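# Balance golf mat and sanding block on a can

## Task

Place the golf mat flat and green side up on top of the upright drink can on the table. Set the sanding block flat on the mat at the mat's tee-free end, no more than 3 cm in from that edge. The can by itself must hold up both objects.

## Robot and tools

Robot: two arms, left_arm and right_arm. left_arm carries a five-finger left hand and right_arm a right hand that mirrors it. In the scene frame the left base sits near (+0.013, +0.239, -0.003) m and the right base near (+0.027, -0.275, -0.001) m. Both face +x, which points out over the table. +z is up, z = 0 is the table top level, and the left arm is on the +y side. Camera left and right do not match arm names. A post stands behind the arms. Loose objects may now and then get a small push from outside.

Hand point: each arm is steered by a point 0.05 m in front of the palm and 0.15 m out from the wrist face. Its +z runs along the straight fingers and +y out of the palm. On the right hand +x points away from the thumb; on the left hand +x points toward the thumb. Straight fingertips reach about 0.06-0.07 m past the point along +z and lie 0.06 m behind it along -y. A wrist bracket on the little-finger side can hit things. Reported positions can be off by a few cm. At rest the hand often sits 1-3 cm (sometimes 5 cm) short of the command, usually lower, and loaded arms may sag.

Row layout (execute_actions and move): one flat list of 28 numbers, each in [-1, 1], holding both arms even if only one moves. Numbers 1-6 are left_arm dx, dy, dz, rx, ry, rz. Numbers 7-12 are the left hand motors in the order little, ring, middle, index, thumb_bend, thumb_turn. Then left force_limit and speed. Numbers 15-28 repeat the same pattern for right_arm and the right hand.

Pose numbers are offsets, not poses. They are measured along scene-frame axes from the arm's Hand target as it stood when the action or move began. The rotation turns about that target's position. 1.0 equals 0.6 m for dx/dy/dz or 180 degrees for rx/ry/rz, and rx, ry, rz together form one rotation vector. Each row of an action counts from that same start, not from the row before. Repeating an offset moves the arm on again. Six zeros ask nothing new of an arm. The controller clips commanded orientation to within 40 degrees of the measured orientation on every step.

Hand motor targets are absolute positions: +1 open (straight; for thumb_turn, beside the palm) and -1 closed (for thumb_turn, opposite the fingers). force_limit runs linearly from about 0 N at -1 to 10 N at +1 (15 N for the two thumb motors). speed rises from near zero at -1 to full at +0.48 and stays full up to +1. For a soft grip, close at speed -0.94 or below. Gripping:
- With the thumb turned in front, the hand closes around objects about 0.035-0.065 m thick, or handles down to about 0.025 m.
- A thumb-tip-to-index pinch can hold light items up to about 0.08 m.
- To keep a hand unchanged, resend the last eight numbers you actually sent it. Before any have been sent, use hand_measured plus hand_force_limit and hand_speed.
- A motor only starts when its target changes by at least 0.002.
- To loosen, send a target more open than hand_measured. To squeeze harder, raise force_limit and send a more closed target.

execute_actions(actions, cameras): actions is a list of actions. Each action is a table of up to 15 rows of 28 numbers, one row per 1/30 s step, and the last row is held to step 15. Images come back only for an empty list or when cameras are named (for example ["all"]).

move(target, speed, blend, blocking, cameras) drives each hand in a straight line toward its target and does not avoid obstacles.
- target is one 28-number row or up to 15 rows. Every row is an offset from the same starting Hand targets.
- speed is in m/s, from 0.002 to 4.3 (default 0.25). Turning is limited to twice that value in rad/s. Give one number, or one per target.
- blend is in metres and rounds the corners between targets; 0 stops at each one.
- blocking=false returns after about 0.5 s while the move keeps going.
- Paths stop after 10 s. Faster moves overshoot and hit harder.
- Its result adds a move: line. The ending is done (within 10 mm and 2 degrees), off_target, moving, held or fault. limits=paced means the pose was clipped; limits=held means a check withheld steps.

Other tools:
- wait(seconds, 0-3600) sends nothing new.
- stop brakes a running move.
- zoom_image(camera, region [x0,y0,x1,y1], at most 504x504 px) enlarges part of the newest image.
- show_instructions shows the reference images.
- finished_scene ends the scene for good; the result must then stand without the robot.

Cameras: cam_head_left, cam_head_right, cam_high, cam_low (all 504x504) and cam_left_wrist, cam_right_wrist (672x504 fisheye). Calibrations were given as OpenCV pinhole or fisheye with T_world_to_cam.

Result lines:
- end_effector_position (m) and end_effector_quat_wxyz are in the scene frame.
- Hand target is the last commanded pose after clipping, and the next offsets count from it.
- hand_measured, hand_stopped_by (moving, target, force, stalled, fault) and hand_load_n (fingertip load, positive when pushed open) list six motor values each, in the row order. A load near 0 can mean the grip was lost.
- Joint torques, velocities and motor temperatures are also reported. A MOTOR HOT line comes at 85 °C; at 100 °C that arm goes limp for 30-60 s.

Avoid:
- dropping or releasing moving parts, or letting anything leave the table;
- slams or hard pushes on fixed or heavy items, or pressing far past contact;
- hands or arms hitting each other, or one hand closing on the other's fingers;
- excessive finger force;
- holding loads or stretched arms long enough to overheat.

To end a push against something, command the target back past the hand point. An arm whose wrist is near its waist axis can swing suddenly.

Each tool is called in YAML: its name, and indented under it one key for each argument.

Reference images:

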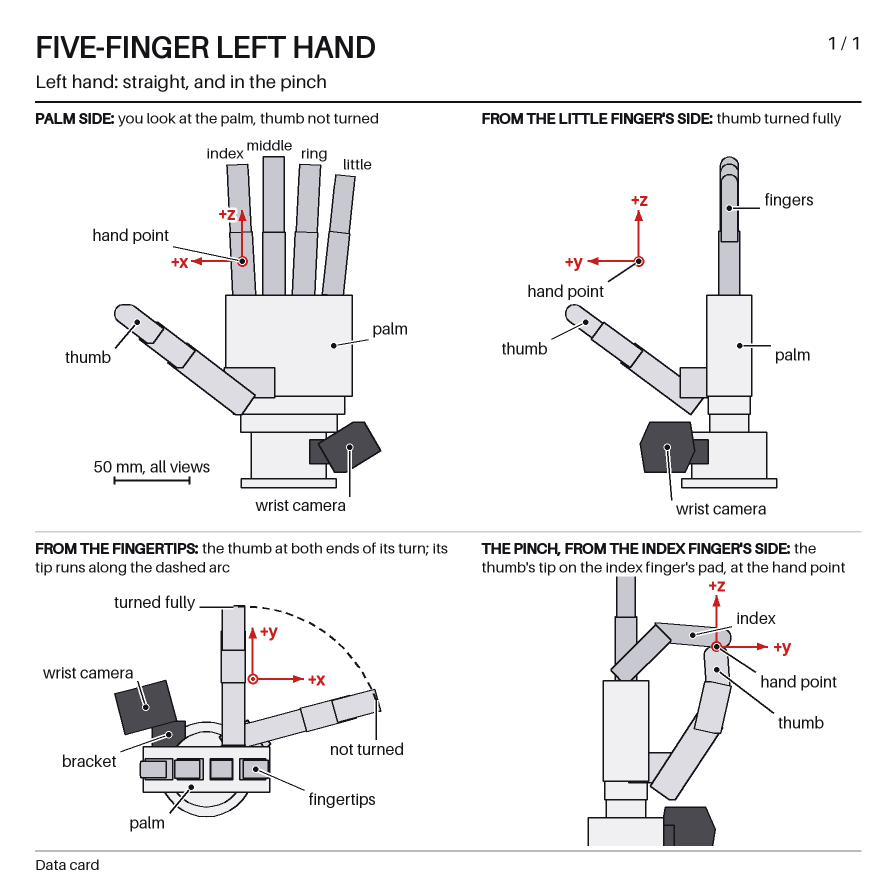

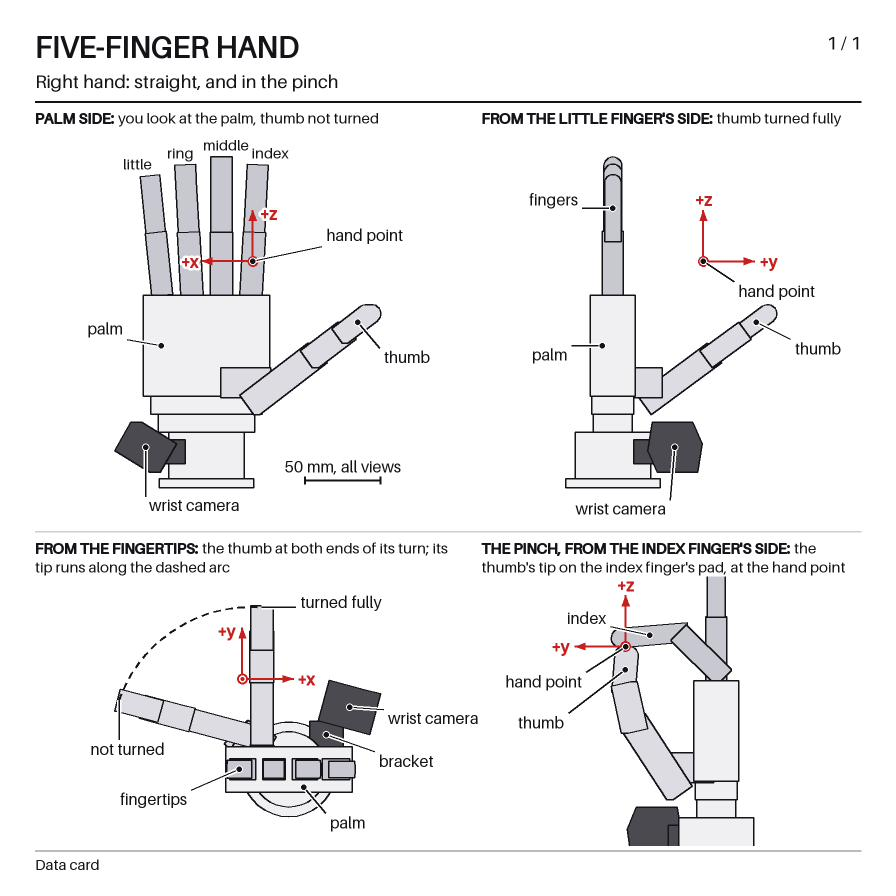

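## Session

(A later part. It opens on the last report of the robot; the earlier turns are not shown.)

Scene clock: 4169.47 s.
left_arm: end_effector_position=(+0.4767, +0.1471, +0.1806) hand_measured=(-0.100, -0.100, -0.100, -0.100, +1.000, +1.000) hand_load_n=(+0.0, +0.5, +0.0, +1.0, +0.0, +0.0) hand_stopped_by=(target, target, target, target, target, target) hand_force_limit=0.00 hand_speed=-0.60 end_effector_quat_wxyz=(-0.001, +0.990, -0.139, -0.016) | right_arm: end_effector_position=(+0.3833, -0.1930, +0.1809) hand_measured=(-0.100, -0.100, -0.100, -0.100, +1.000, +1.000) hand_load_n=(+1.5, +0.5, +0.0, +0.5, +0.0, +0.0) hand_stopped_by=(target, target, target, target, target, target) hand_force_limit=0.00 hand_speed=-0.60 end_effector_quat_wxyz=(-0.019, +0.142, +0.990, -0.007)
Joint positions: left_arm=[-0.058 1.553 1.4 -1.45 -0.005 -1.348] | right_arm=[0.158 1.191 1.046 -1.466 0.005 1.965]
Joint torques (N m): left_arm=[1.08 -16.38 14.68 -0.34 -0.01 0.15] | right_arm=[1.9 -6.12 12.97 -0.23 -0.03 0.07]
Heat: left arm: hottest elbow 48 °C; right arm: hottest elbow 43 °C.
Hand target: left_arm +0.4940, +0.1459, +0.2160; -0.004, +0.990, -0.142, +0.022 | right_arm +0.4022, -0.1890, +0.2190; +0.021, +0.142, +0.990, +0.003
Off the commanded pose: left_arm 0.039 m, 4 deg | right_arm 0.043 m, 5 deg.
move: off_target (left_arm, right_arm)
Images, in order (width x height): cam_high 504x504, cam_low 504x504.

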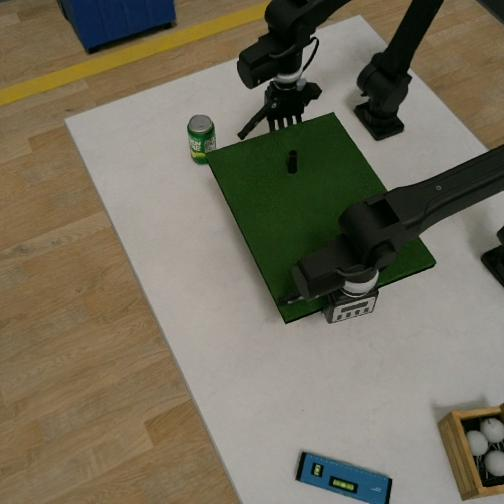

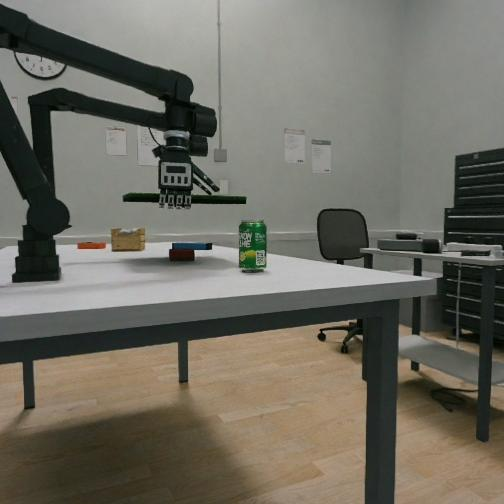

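zoom_image:
  camera: "cam_high"
  region: [170, 90, 450, 340]

execute_actions:
  actions: []
  cameras: ["cam_head_left","cam_head_right"]

zoom_image:
  camera: "cam_head_left"
  region: [240, 240, 500, 430]

zoom_image:
  camera: "cam_head_right"
  region: [150, 200, 410, 430]

Scaled by 1.800.

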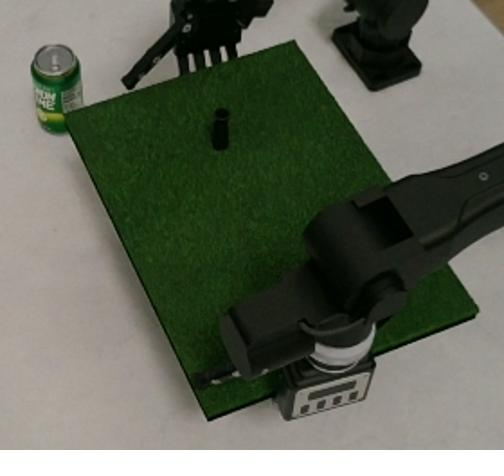

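Scene clock: 4187.57 s.
left_arm: end_effector_position=(+0.4766, +0.1471, +0.1806) hand_measured=(-0.100, -0.100, -0.100, -0.100, +1.000, +1.000) hand_load_n=(+0.0, +0.0, +0.0, +1.0, +0.0, +0.0) hand_stopped_by=(target, target, target, target, target, target) hand_force_limit=0.00 hand_speed=-0.60 end_effector_quat_wxyz=(-0.001, +0.990, -0.139, -0.016) | right_arm: end_effector_position=(+0.3833, -0.1930, +0.1809) hand_measured=(-0.100, -0.100, -0.100, -0.100, +1.000, +1.000) hand_load_n=(+1.0, +1.0, +0.0, +0.0, +0.0, +0.0) hand_stopped_by=(target, target, target, target, target, target) hand_force_limit=0.00 hand_speed=-0.60 end_effector_quat_wxyz=(-0.019, +0.142, +0.990, -0.007)
Joint positions: left_arm=[-0.058 1.553 1.4 -1.45 -0.005 -1.348] | right_arm=[0.158 1.191 1.046 -1.466 0.005 1.965]
Joint velocities: within noise
Joint torques (N m): left_arm=[1.2 -16.26 14.67 -0.31 -0.02 0.15] | right_arm=[3.02 -5.83 13.03 0.06 0 0.05]
Motor temperatures (°C): left_arm=[32 33 48 30 32 33] | right_arm=[29 35 45 32 33 31]
Heat: left arm: hottest elbow 48 °C; right arm: hottest elbow 45 °C.
Hand target: left_arm +0.4940, +0.1459, +0.2160; -0.004, +0.990, -0.142, +0.022 | right_arm +0.4023, -0.1890, +0.2190; +0.021, +0.142, +0.990, +0.003
Off the commanded pose: left_arm 0.039 m, 4 deg | right_arm 0.043 m, 5 deg.
Images, in order (width x height): cam_head_left 504x504, cam_head_right 504x504.

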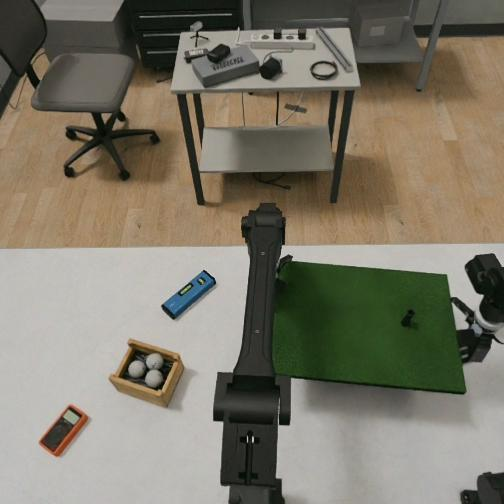

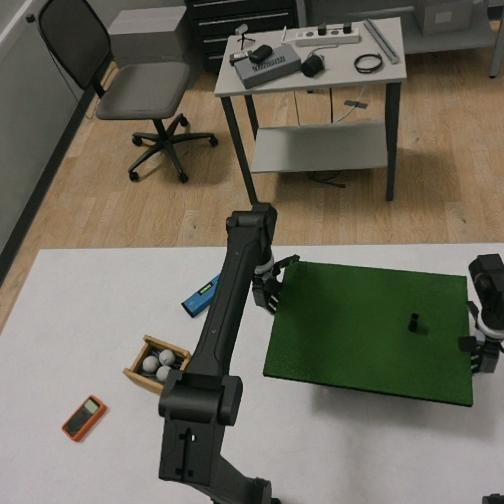

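Scaled by 1.938.

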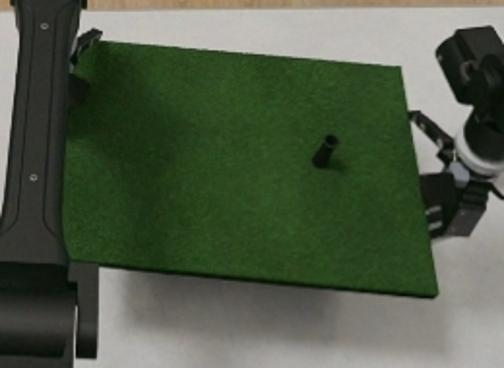

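Scaled by 1.938.

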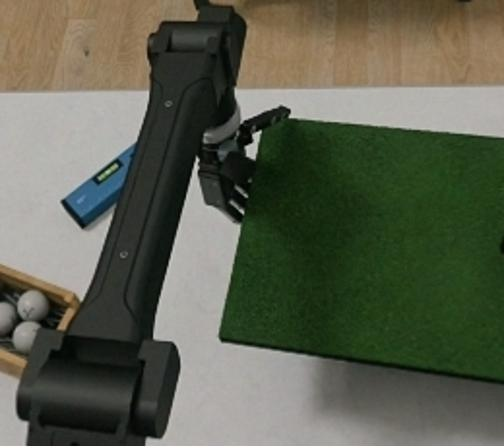

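move:
  target: [0.04,-0.1333,0,0,0,0,-0.1,-0.1,-0.1,-0.1,1,1,0,-0.6,0.04,-0.1333,0,0,0,0,-0.1,-0.1,-0.1,-0.1,1,1,0,-0.6]
  speed: 0.05
  cameras: ["cam_low","cam_high","cam_head_right"]

Scene clock: 4358.50 s.
left_arm: end_effector_position=(+0.4990, +0.0764, +0.1919) hand_measured=(-0.100, -0.100, -0.100, -0.100, +1.000, +1.000) hand_load_n=(+0.0, +0.0, +0.0, +1.0, +0.0, +0.0) hand_stopped_by=(target, target, target, target, target, target) hand_force_limit=0.00 hand_speed=-0.60 end_effector_quat_wxyz=(-0.005, +0.990, -0.142, -0.005) | right_arm: end_effector_position=(+0.4027, -0.2634, +0.1878) hand_measured=(-0.100, -0.100, -0.100, -0.100, +1.000, +1.000) hand_load_n=(+1.5, +0.0, +0.0, +0.0, +0.0, +0.0) hand_stopped_by=(target, target, target, target, target, target) hand_force_limit=0.00 hand_speed=-0.60 end_effector_quat_wxyz=(-0.016, +0.142, +0.990, +0.000)
Joint positions: left_arm=[-0.204 1.615 1.504 -1.47 -0.009 -1.488] | right_arm=[-0.065 1.237 1.1 -1.466 0 1.742]
Joint torques (N m): left_arm=[0.03 -14.97 15.12 -0.16 -0.07 -0.04] | right_arm=[0.85 -4.48 13.04 0.35 -0.12 -0.03]
Heat: left arm: hottest elbow 52 °C; right arm: hottest elbow 49 °C.
Hand target: left_arm +0.5180, +0.0659, +0.2160; -0.004, +0.990, -0.142, +0.022 | right_arm +0.4263, -0.2689, +0.2190; +0.021, +0.142, +0.990, +0.003
Off the commanded pose: left_arm 0.032 m, 3 deg | right_arm 0.039 m, 4 deg.
move: off_target (left_arm, right_arm)
Images, in order (width x height): cam_head_right 504x504, cam_high 504x504, cam_low 504x504.

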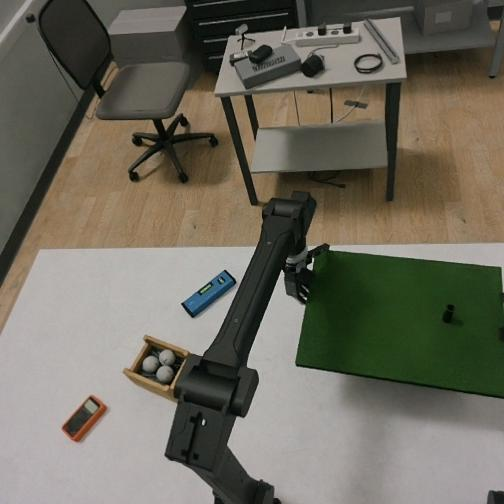

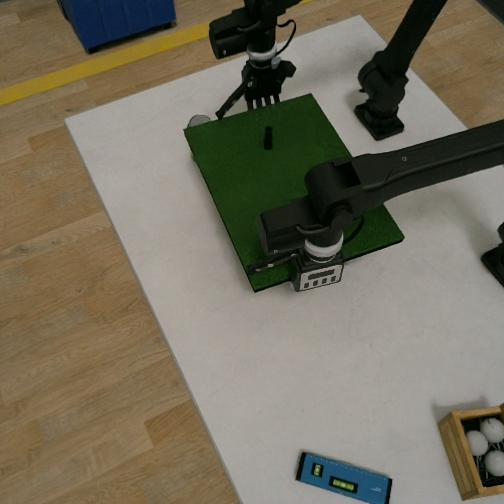

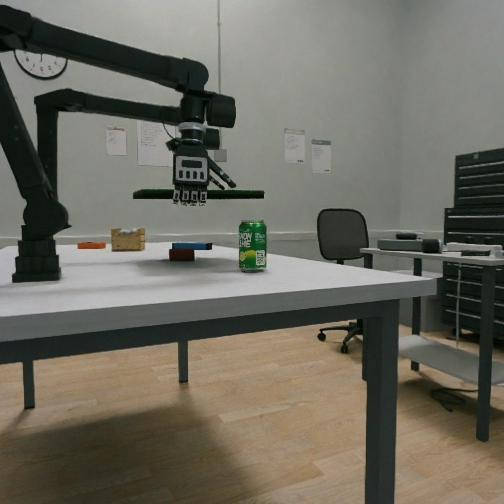

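move:
  target: [0.05,-0.1667,0,0,0,0,-0.1,-0.1,-0.1,-0.1,1,1,0,-0.6,0.05,-0.1667,0,0,0,0,-0.1,-0.1,-0.1,-0.1,1,1,0,-0.6]
  speed: 0.06
  cameras: ["cam_low","cam_high"]

Scene clock: 4369.50 s.
left_arm: end_effector_position=(+0.5329, -0.0189, +0.1918) hand_measured=(-0.100, -0.100, -0.100, -0.100, +1.000, +1.000) hand_load_n=(+0.0, +0.0, +0.0, +1.0, +0.0, +0.0) hand_stopped_by=(target, target, target, target, target, target) hand_force_limit=0.00 hand_speed=-0.60 end_effector_quat_wxyz=(-0.010, +0.990, -0.140, -0.004) | right_arm: end_effector_position=(+0.4341, -0.3583, +0.1880) hand_measured=(-0.100, -0.100, -0.100, -0.100, +1.000, +1.000) hand_load_n=(+1.5, +0.5, +0.0, +0.0, +0.0, +0.0) hand_stopped_by=(target, target, target, target, target, target) hand_force_limit=0.00 hand_speed=-0.60 end_effector_quat_wxyz=(-0.018, +0.142, +0.990, +0.009)
Joint positions: left_arm=[-0.367 1.772 1.71 -1.52 -0.017 -1.654] | right_arm=[-0.307 1.382 1.23 -1.458 -0.009 1.5]
Joint torques (N m): left_arm=[-0.03 -17.32 15.2 -0.2 -0.05 0] | right_arm=[1.32 -8.06 13.04 0.32 -0.21 -0.07]
Heat: left arm: hottest elbow 52 °C; right arm: hottest elbow 48 °C.
Hand target: left_arm +0.5481, -0.0340, +0.2159; -0.004, +0.990, -0.142, +0.022 | right_arm +0.4562, -0.3689, +0.2188; +0.021, +0.142, +0.990, +0.003
Off the commanded pose: left_arm 0.032 m, 3 deg | right_arm 0.040 m, 4 deg.
move: off_target (left_arm, right_arm)
Images, in order (width x height): cam_high 504x504, cam_low 504x504.

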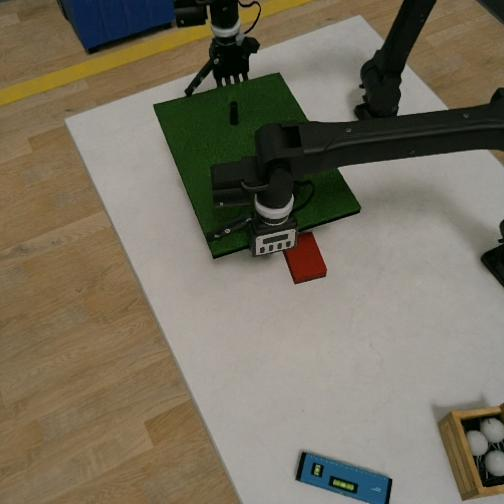

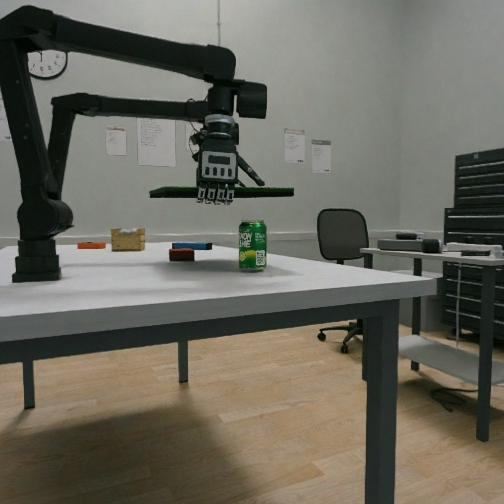

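move:
  target: [0.04,-0.1667,0,0,0,0,-0.1,-0.1,-0.1,-0.1,1,1,0,-0.6,0.04,-0.1667,0,0,0,0,-0.1,-0.1,-0.1,-0.1,1,1,0,-0.6]
  speed: 0.06
  cameras: ["cam_low","cam_high","cam_head_left"]

Scene clock: 4380.03 s.
left_arm: end_effector_position=(+0.5625, -0.1163, +0.1933) hand_measured=(-0.100, -0.100, -0.100, -0.100, +1.000, +1.000) hand_load_n=(+0.0, +0.0, +0.5, +1.0, +0.0, +0.0) hand_stopped_by=(target, target, target, target, target, target) hand_force_limit=0.00 hand_speed=-0.60 end_effector_quat_wxyz=(-0.013, +0.990, -0.139, -0.002) | right_arm: end_effector_position=(+0.4645, -0.4567, +0.1876) hand_measured=(-0.100, -0.100, -0.100, -0.100, +1.000, +1.000) hand_load_n=(+1.5, +0.0, +0.0, +0.5, +0.0, +0.0) hand_stopped_by=(target, target, target, target, target, target) hand_force_limit=0.00 hand_speed=-0.60 end_effector_quat_wxyz=(-0.010, +0.143, +0.990, +0.013)
Joint positions: left_arm=[-0.501 1.968 2.001 -1.616 -0.023 -1.792] | right_arm=[-0.491 1.556 1.414 -1.458 -0.017 1.317]
Joint torques (N m): left_arm=[-0.15 -20.31 15.16 -0.21 -0.04 0] | right_arm=[2.2 -9.05 12.97 -0.06 -0.18 -0.09]
Motor temperatures (°C): left_arm=[32 33 54 30 32 33] | right_arm=[29 35 47 32 32 31]
Heat: left arm: hottest elbow 54 °C; right arm: hottest elbow 47 °C.
Hand target: left_arm +0.5721, -0.1340, +0.2161; -0.004, +0.990, -0.142, +0.022 | right_arm +0.4802, -0.4690, +0.2190; +0.021, +0.142, +0.990, +0.003
Off the commanded pose: left_arm 0.030 m, 3 deg | right_arm 0.037 m, 4 deg.
move: off_target (left_arm, right_arm)
Images, in order (width x height): cam_head_left 504x504, cam_high 504x504, cam_low 504x504.

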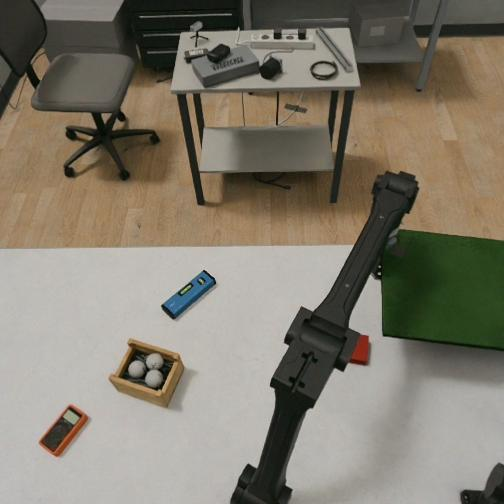

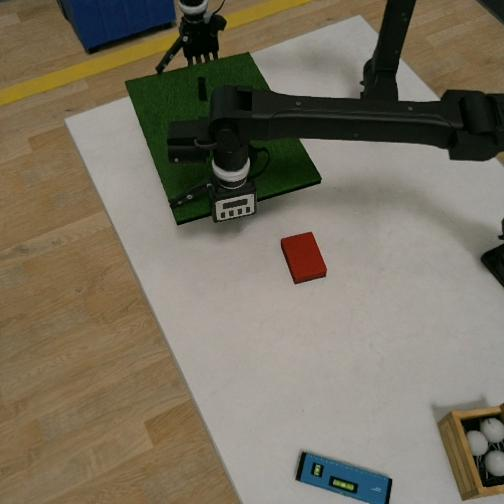

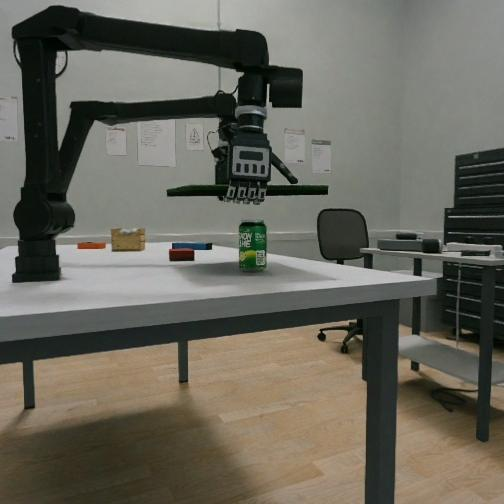

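move:
  target: [0.03,-0.14,-0.02,0,0,0,-0.1,-0.1,-0.1,-0.1,1,1,0,-0.6,0.03,-0.14,-0.02,0,0,0,-0.1,-0.1,-0.1,-0.1,1,1,0,-0.6]
  speed: 0.05
  cameras: ["cam_low","cam_high","cam_head_left","cam_head_right"]

Scene clock: 4393.97 s.
left_arm: end_effector_position=(+0.5849, -0.1987, +0.1806) hand_measured=(-0.100, -0.100, -0.100, -0.100, +1.000, +1.000) hand_load_n=(+0.0, +0.5, +0.0, +1.5, +0.0, +0.0) hand_stopped_by=(target, target, target, target, target, target) hand_force_limit=0.00 hand_speed=-0.60 end_effector_quat_wxyz=(-0.010, +0.990, -0.137, +0.008) | right_arm: end_effector_position=(+0.4852, -0.5386, +0.1747) hand_measured=(-0.100, -0.100, -0.100, -0.100, +1.000, +1.000) hand_load_n=(+1.5, +0.5, +0.0, +0.0, +0.0, +0.0) hand_stopped_by=(target, target, target, target, target, target) hand_force_limit=0.00 hand_speed=-0.60 end_effector_quat_wxyz=(-0.008, +0.143, +0.990, +0.017)
Joint positions: left_arm=[-0.594 2.164 2.285 -1.685 -0.025 -1.888] | right_arm=[-0.608 1.726 1.591 -1.467 -0.022 1.199]
Joint torques (N m): left_arm=[-0.21 -22.83 15.23 -0.13 -0.05 0] | right_arm=[0.67 -11.99 13.07 -0.51 -0.17 -0.1]
Heat: left arm: hottest elbow 54 °C; right arm: hottest elbow 47 °C.
Hand target: left_arm +0.5900, -0.2181, +0.2038; -0.004, +0.990, -0.142, +0.022 | right_arm +0.4983, -0.5528, +0.2070; +0.021, +0.142, +0.990, +0.003
Off the commanded pose: left_arm 0.031 m, 2 deg | right_arm 0.038 m, 4 deg.
joint sent to its limit (left arm) — joint 4 (wrist pitch), lower limit. The joint targets still meet the commanded pose.
move: off_target (left_arm, right_arm)
Images, in order (width x height): cam_head_left 504x504, cam_head_right 504x504, cam_high 504x504, cam_low 504x504.

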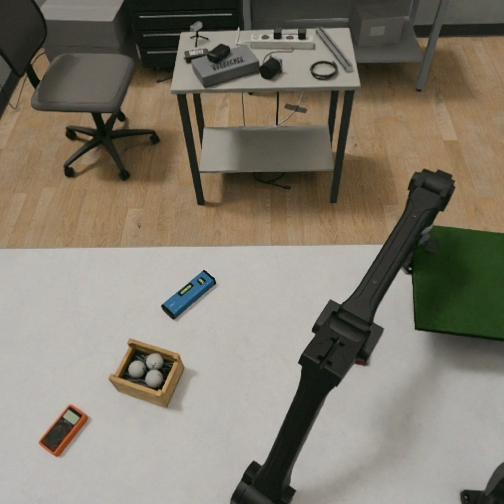

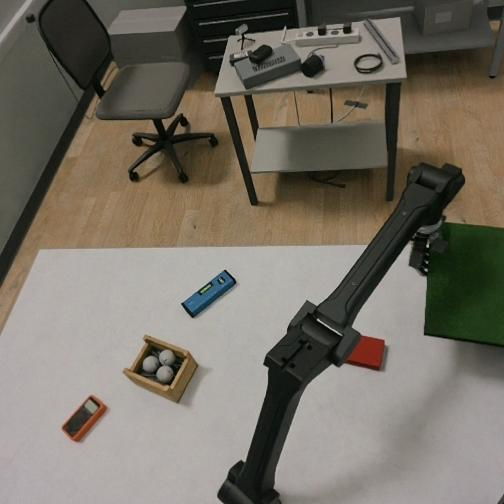

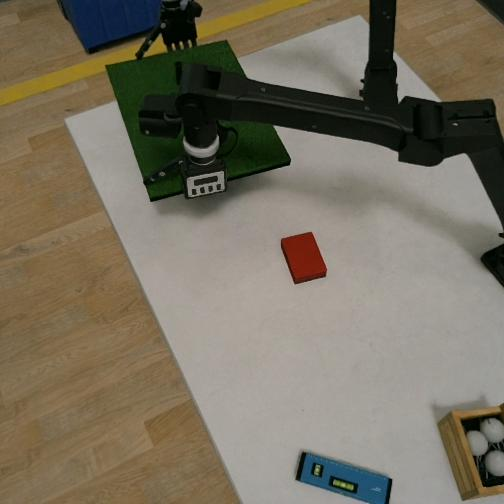

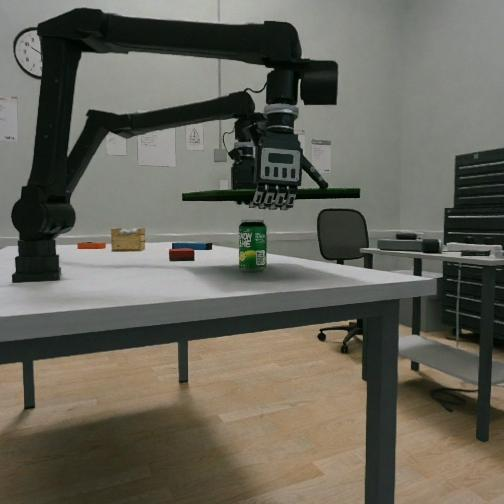

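zoom_image:
  camera: "cam_head_right"
  region: [400, 200, 504, 360]

zoom_image:
  camera: "cam_head_left"
  region: [380, 200, 504, 360]

zoom_image:
  camera: "cam_high"
  region: [90, 0, 310, 220]

zoom_image:
  camera: "cam_low"
  region: [160, 100, 400, 300]

Scaled by 3.150.

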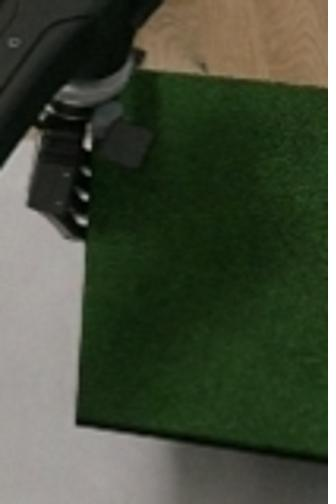

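Scaled by 3.150.

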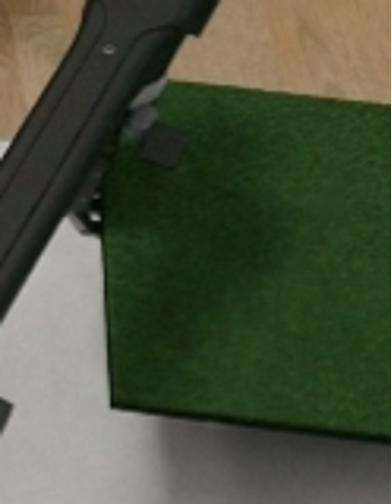

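Scaled by 2.291.

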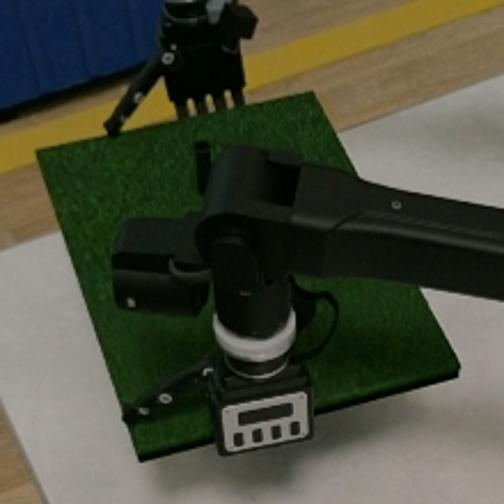

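Scaled by 2.100.

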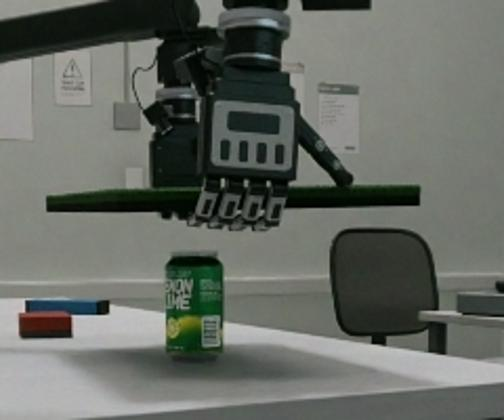

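zoom_image:
  camera: "cam_head_right"
  region: [320, 310, 420, 400]

zoom_image:
  camera: "cam_high"
  region: [250, 210, 350, 310]

zoom_image:
  camera: "cam_low"
  region: [150, 180, 290, 300]

Scaled by 5.040.

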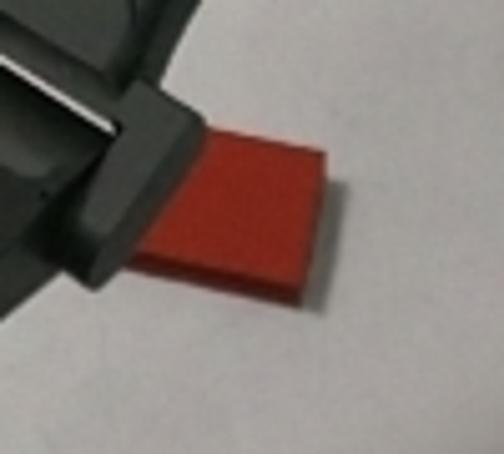

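Scaled by 5.040.

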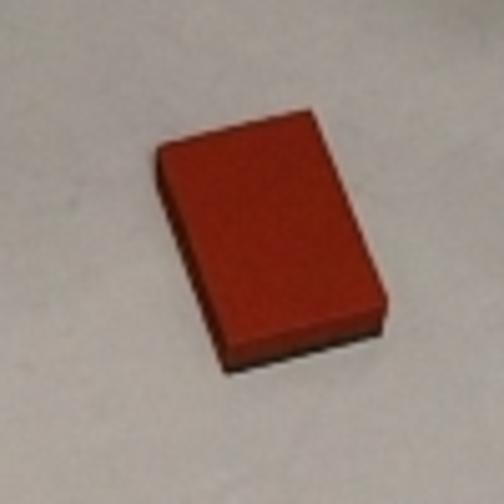

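Scaled by 3.600.

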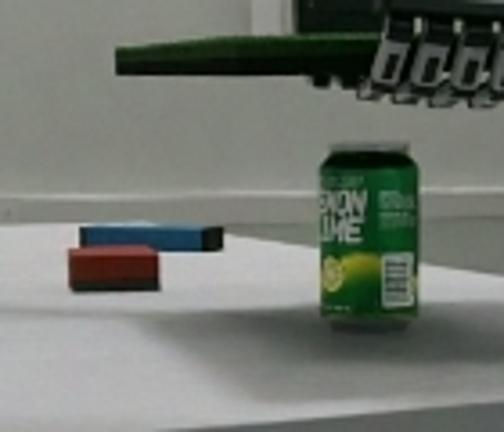

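zoom_image:
  camera: "cam_low"
  region: [170, 160, 290, 230]

zoom_image:
  camera: "cam_low"
  region: [280, 150, 380, 250]

zoom_image:
  camera: "cam_high"
  region: [90, 20, 250, 120]

zoom_image:
  camera: "cam_high"
  region: [130, 130, 310, 220]

Scaled by 4.200.

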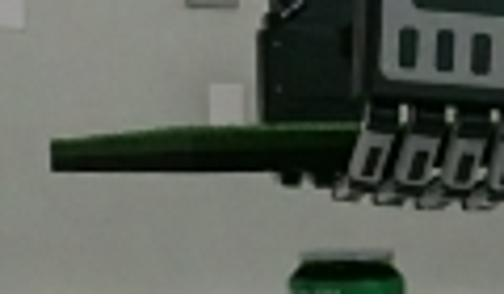

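Scaled by 5.040.

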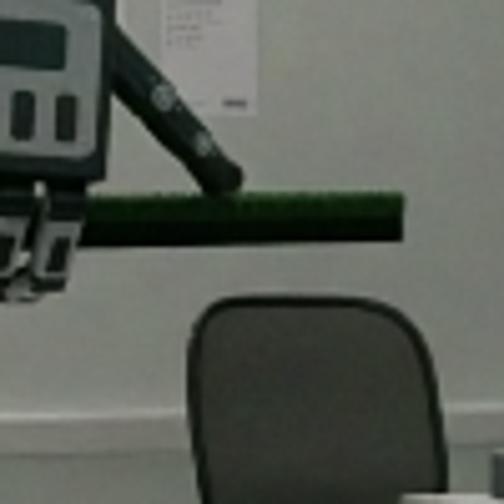

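Scaled by 3.150.

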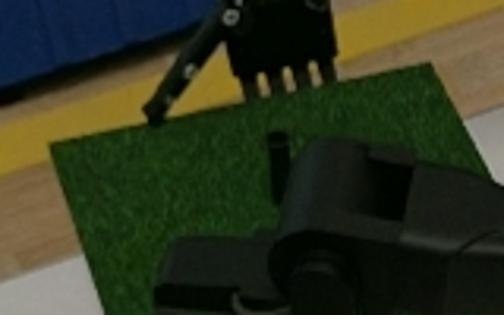

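Scaled by 2.800.

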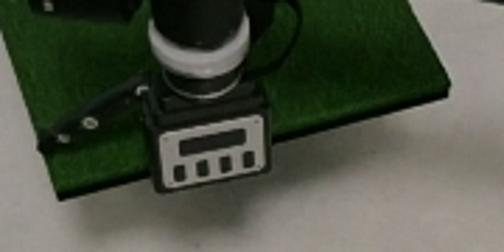

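move:
  target: [-0.035,-0.0717,-0.035,0,0,0,-0.1,-0.1,-0.1,-0.1,1,1,0,-0.6,-0.035,-0.0717,-0.035,0,0,0,-0.1,-0.1,-0.1,-0.1,1,1,0,-0.6]
  speed: 0.04
  cameras: ["cam_low","cam_high","cam_head_left","cam_head_right"]

Scene clock: 4694.43 s.
left_arm: end_effector_position=(+0.5651, -0.2412, +0.1602) hand_measured=(-0.100, -0.100, -0.100, -0.100, +1.000, +1.000) hand_load_n=(+0.0, +0.0, +0.0, +1.0, +0.0, +0.0) hand_stopped_by=(target, target, target, target, target, target) hand_force_limit=0.00 hand_speed=-0.60 end_effector_quat_wxyz=(-0.015, +0.990, -0.138, +0.002) | right_arm: end_effector_position=(+0.4620, -0.5783, +0.1561) hand_measured=(-0.100, -0.100, -0.100, -0.100, +1.000, +1.000) hand_load_n=(+1.5, +0.0, +0.0, +0.0, +0.0, +0.0) hand_stopped_by=(target, target, target, target, target, target) hand_force_limit=0.00 hand_speed=-0.60 end_effector_quat_wxyz=(-0.012, +0.144, +0.989, +0.023)
Joint positions: left_arm=[-0.663 2.211 2.314 -1.685 -0.028 -1.956] | right_arm=[-0.696 1.764 1.591 -1.444 -0.025 1.113]
Joint torques (N m): left_arm=[-0.21 -23.41 15.2 -0.14 -0.06 0] | right_arm=[1.32 -12.28 12.48 0.47 -0.16 -0.07]
Motor temperatures (°C): left_arm=[32 37 54 30 32 32] | right_arm=[29 36 52 32 32 31]
Heat: left arm: hottest elbow 54 °C; right arm: hottest elbow 52 °C.
Hand target: left_arm +0.5689, -0.2612, +0.1828; -0.004, +0.990, -0.142, +0.022 | right_arm +0.4772, -0.5960, +0.1859; +0.021, +0.142, +0.990, +0.003
Off the commanded pose: left_arm 0.030 m, 3 deg | right_arm 0.038 m, 4 deg.
joint sent to its limit (left arm) — joint 4 (wrist pitch), lower limit. The joint targets still meet the commanded pose.
move: off_target (left_arm, right_arm)
Images, in order (width x height): cam_head_left 504x504, cam_head_right 504x504, cam_high 504x504, cam_low 504x504.

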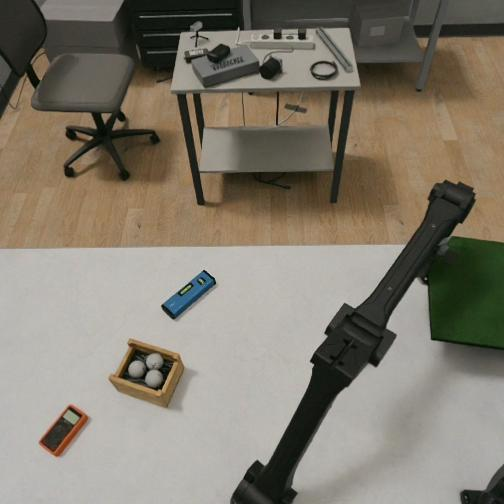

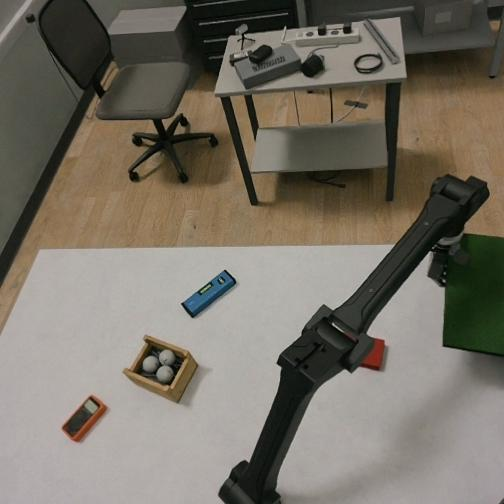

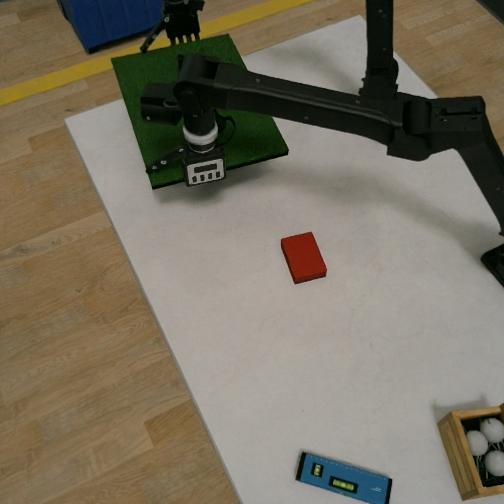

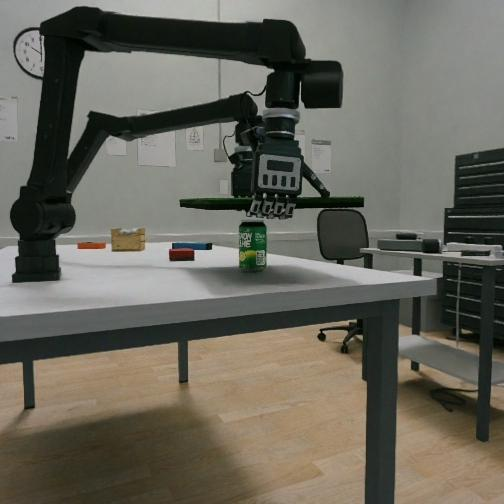

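zoom_image:
  camera: "cam_low"
  region: [160, 160, 280, 290]

zoom_image:
  camera: "cam_low"
  region: [270, 150, 390, 250]

zoom_image:
  camera: "cam_high"
  region: [100, 20, 300, 200]

zoom_image:
  camera: "cam_head_right"
  region: [404, 210, 504, 370]

Scaled by 3.877.

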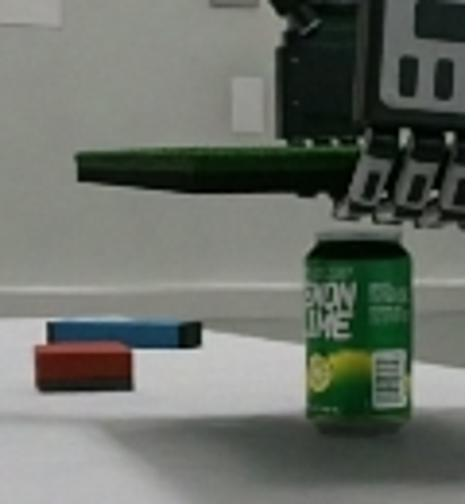

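Scaled by 4.200.

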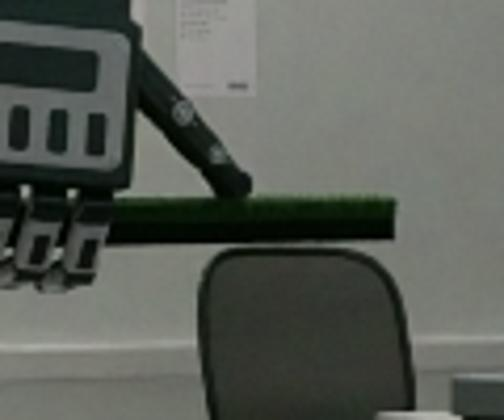

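Scaled by 2.520.

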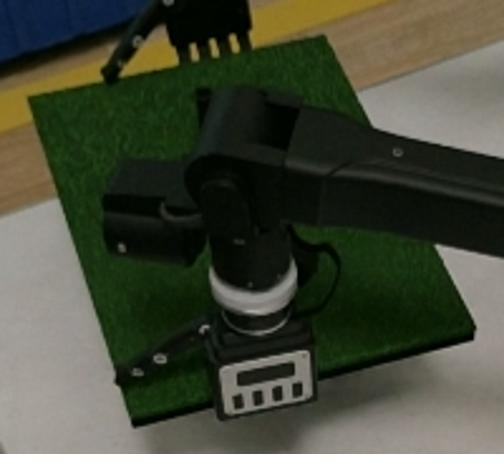

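Scaled by 3.150.

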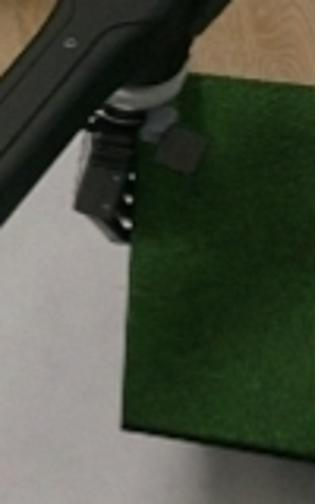

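move:
  target: [0,0,-0.05,0,0,0,-0.1,-0.1,-0.1,-0.1,1,1,0,-0.6,0,0,-0.025,0,0,0,-0.1,-0.1,-0.1,-0.1,1,1,0,-0.6]
  speed: 0.03
  cameras: ["cam_low","cam_high"]

zoom_image:
  camera: "cam_low"
  region: [160, 160, 380, 290]

Scene clock: 4732.60 s.
left_arm: end_effector_position=(+0.5739, -0.2480, +0.1598) hand_measured=(-0.100, -0.100, -0.100, -0.100, +1.000, +1.000) hand_load_n=(+0.0, +0.0, +0.0, +1.0, +0.0, +0.0) hand_stopped_by=(target, target, target, target, target, target) hand_force_limit=0.00 hand_speed=-0.60 end_effector_quat_wxyz=(-0.005, +0.990, -0.137, +0.019) | right_arm: end_effector_position=(+0.4689, -0.5847, +0.1524) hand_measured=(-0.100, -0.100, -0.100, -0.100, +1.000, +1.000) hand_load_n=(+1.5, +0.0, +0.0, +0.0, +0.0, +0.0) hand_stopped_by=(target, target, target, target, target, target) hand_force_limit=0.00 hand_speed=-0.60 end_effector_quat_wxyz=(+0.000, +0.143, +0.990, +0.015)
Joint positions: left_arm=[-0.663 2.212 2.309 -1.64 -0.028 -1.956] | right_arm=[-0.696 1.77 1.591 -1.409 -0.025 1.112]
Joint torques (N m): left_arm=[-0.26 -23.41 9.73 0.91 -0.1 0.01] | right_arm=[0.62 -12.16 10.59 0.55 -0.15 -0.06]
Motor temperatures (°C): left_arm=[32 38 55 30 32 32] | right_arm=[29 37 52 32 32 31]
Heat: left arm: hottest elbow 55 °C; right arm: hottest elbow 52 °C.
Hand target: left_arm +0.5690, -0.2612, +0.1528; -0.004, +0.990, -0.142, +0.022 | right_arm +0.4771, -0.5960, +0.1710; +0.021, +0.142, +0.990, +0.003
Off the commanded pose: left_arm 0.016 m, 1 deg | right_arm 0.023 m, 3 deg.
move: off_target (left_arm, right_arm)
Images, in order (width x height): cam_high 504x504, cam_low 504x504.

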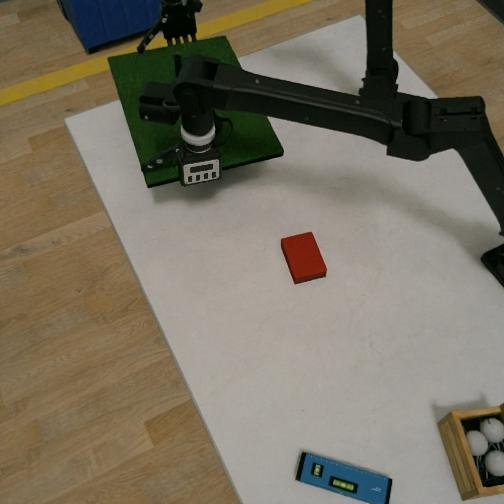

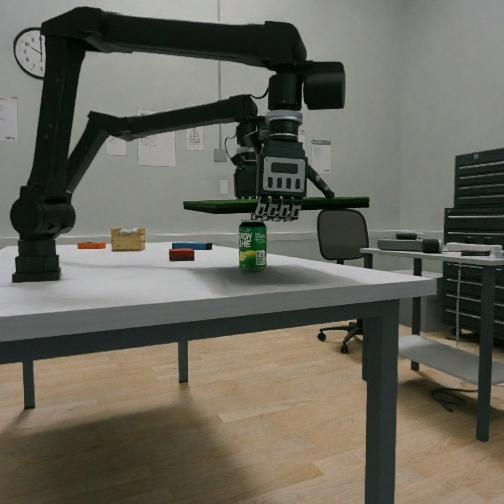

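Scaled by 2.291.

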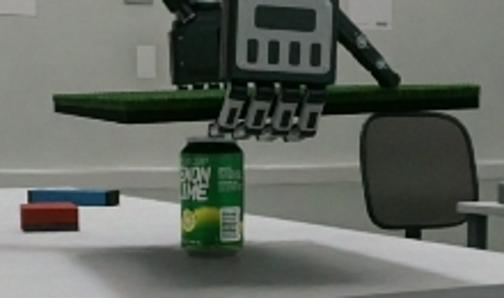

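move:
  target: [-0.015,0,-0.03,0,0,0,-0.1,-0.1,-0.1,-0.1,1,1,0,-0.6,-0.015,0,-0.02,0,0,0,-0.1,-0.1,-0.1,-0.1,1,1,0,-0.6]
  speed: 0.03
  cameras: ["cam_low","cam_high"]

zoom_image:
  camera: "cam_low"
  region: [160, 160, 380, 290]

Scene clock: 4746.07 s.
left_arm: end_effector_position=(+0.5654, -0.2483, +0.1191) hand_measured=(-0.100, -0.100, -0.100, -0.100, +1.000, +1.000) hand_load_n=(+0.0, +0.0, +0.5, +1.0, +0.0, +0.0) hand_stopped_by=(target, target, target, target, target, target) hand_force_limit=0.00 hand_speed=-0.60 end_effector_quat_wxyz=(-0.013, +0.990, -0.137, +0.006) | right_arm: end_effector_position=(+0.4692, -0.5902, +0.1468) hand_measured=(-0.100, -0.100, -0.100, -0.100, +1.000, +1.000) hand_load_n=(+2.0, +0.0, +0.0, +0.0, +0.0, +0.0) hand_stopped_by=(target, target, target, target, target, target) hand_force_limit=0.00 hand_speed=-0.60 end_effector_quat_wxyz=(+0.008, +0.141, +0.990, +0.010)
Joint positions: left_arm=[-0.671 2.212 2.207 -1.568 -0.028 -1.964] | right_arm=[-0.704 1.77 1.576 -1.374 -0.025 1.101]
Joint torques (N m): left_arm=[-0.26 -26.52 9.74 0.79 -0.09 0.01] | right_arm=[1.03 -12.45 7.86 0.43 -0.15 -0.03]
Heat: left arm: hottest elbow 54 °C; right arm: hottest elbow 50 °C.
Hand target: left_arm +0.5600, -0.2611, +0.1348; -0.004, +0.990, -0.142, +0.022 | right_arm +0.4683, -0.5960, +0.1591; +0.021, +0.142, +0.990, +0.003
Off the commanded pose: left_arm 0.021 m, 2 deg | right_arm 0.014 m, 2 deg.
move: off_target (left_arm, right_arm)
Images, in order (width x height): cam_high 504x504, cam_low 504x504.

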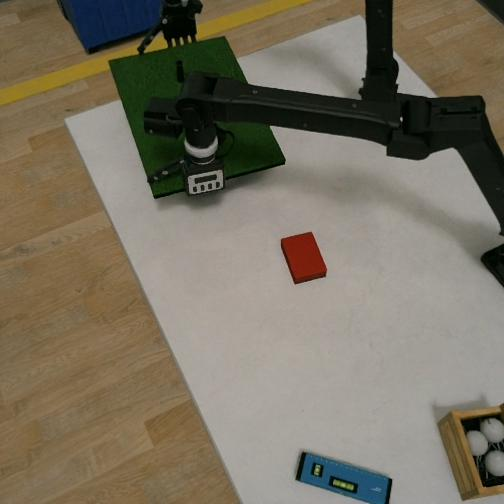

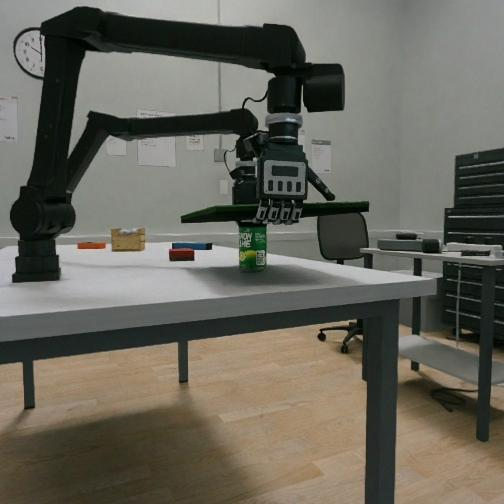

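Scaled by 2.291.

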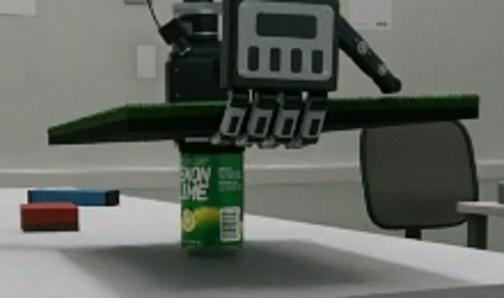

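move:
  target: [0,0,0,0,0,0,-0.1,-0.1,-0.1,-0.1,1,1,0,-0.6,-0.012,0.005,-0.02,0,0,0,-0.1,-0.1,-0.1,-0.1,1,1,0,-0.6]
  speed: 0.03
  cameras: ["cam_low","cam_high"]

zoom_image:
  camera: "cam_low"
  region: [160, 160, 380, 290]

Scene clock: 4760.10 s.
left_arm: end_effector_position=(+0.5666, -0.2491, +0.1253) hand_measured=(-0.100, -0.100, -0.100, -0.100, +1.000, +1.000) hand_load_n=(+0.0, +0.0, +0.0, +0.0, +0.0, +0.0) hand_stopped_by=(target, target, target, target, target, target) hand_force_limit=0.00 hand_speed=-0.60 end_effector_quat_wxyz=(-0.009, +0.990, -0.137, +0.012) | right_arm: end_effector_position=(+0.4648, -0.5878, +0.1318) hand_measured=(-0.100, -0.100, -0.100, -0.100, +1.000, +1.000) hand_load_n=(+1.0, +0.5, +0.0, +0.0, +0.0, +0.0) hand_stopped_by=(target, target, target, target, target, target) hand_force_limit=0.00 hand_speed=-0.60 end_effector_quat_wxyz=(+0.006, +0.140, +0.990, +0.012)
Joint positions: left_arm=[-0.671 2.204 2.207 -1.563 -0.028 -1.965] | right_arm=[-0.706 1.77 1.535 -1.339 -0.026 1.096]
Joint torques (N m): left_arm=[-0.32 -25.47 9.83 0.61 -0.09 0.01] | right_arm=[0.44 -13.1 7.2 0.57 -0.13 -0.11]
Heat: left arm: hottest elbow 52 °C; right arm: hottest elbow 48 °C.
Hand target: left_arm +0.5601, -0.2611, +0.1348; -0.004, +0.990, -0.142, +0.022 | right_arm +0.4611, -0.5930, +0.1470; +0.021, +0.142, +0.990, +0.003
Off the commanded pose: left_arm 0.017 m, 1 deg | right_arm 0.017 m, 2 deg.
move: off_target (right_arm)
Images, in order (width x height): cam_high 504x504, cam_low 504x504.

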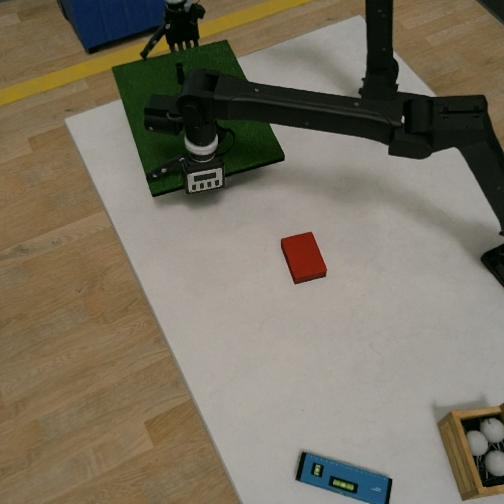

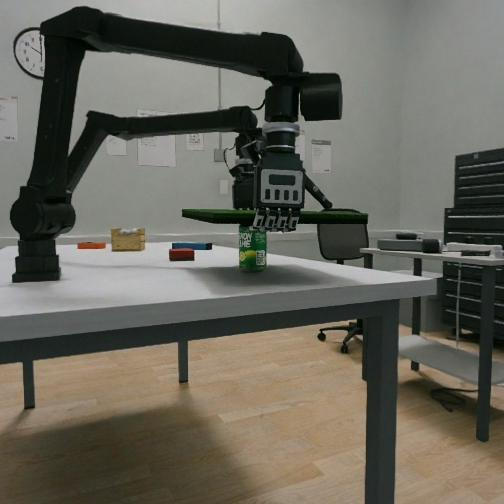

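Scaled by 2.291.

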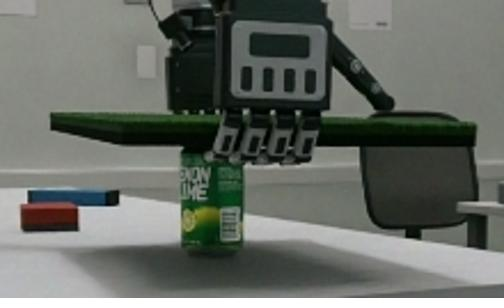

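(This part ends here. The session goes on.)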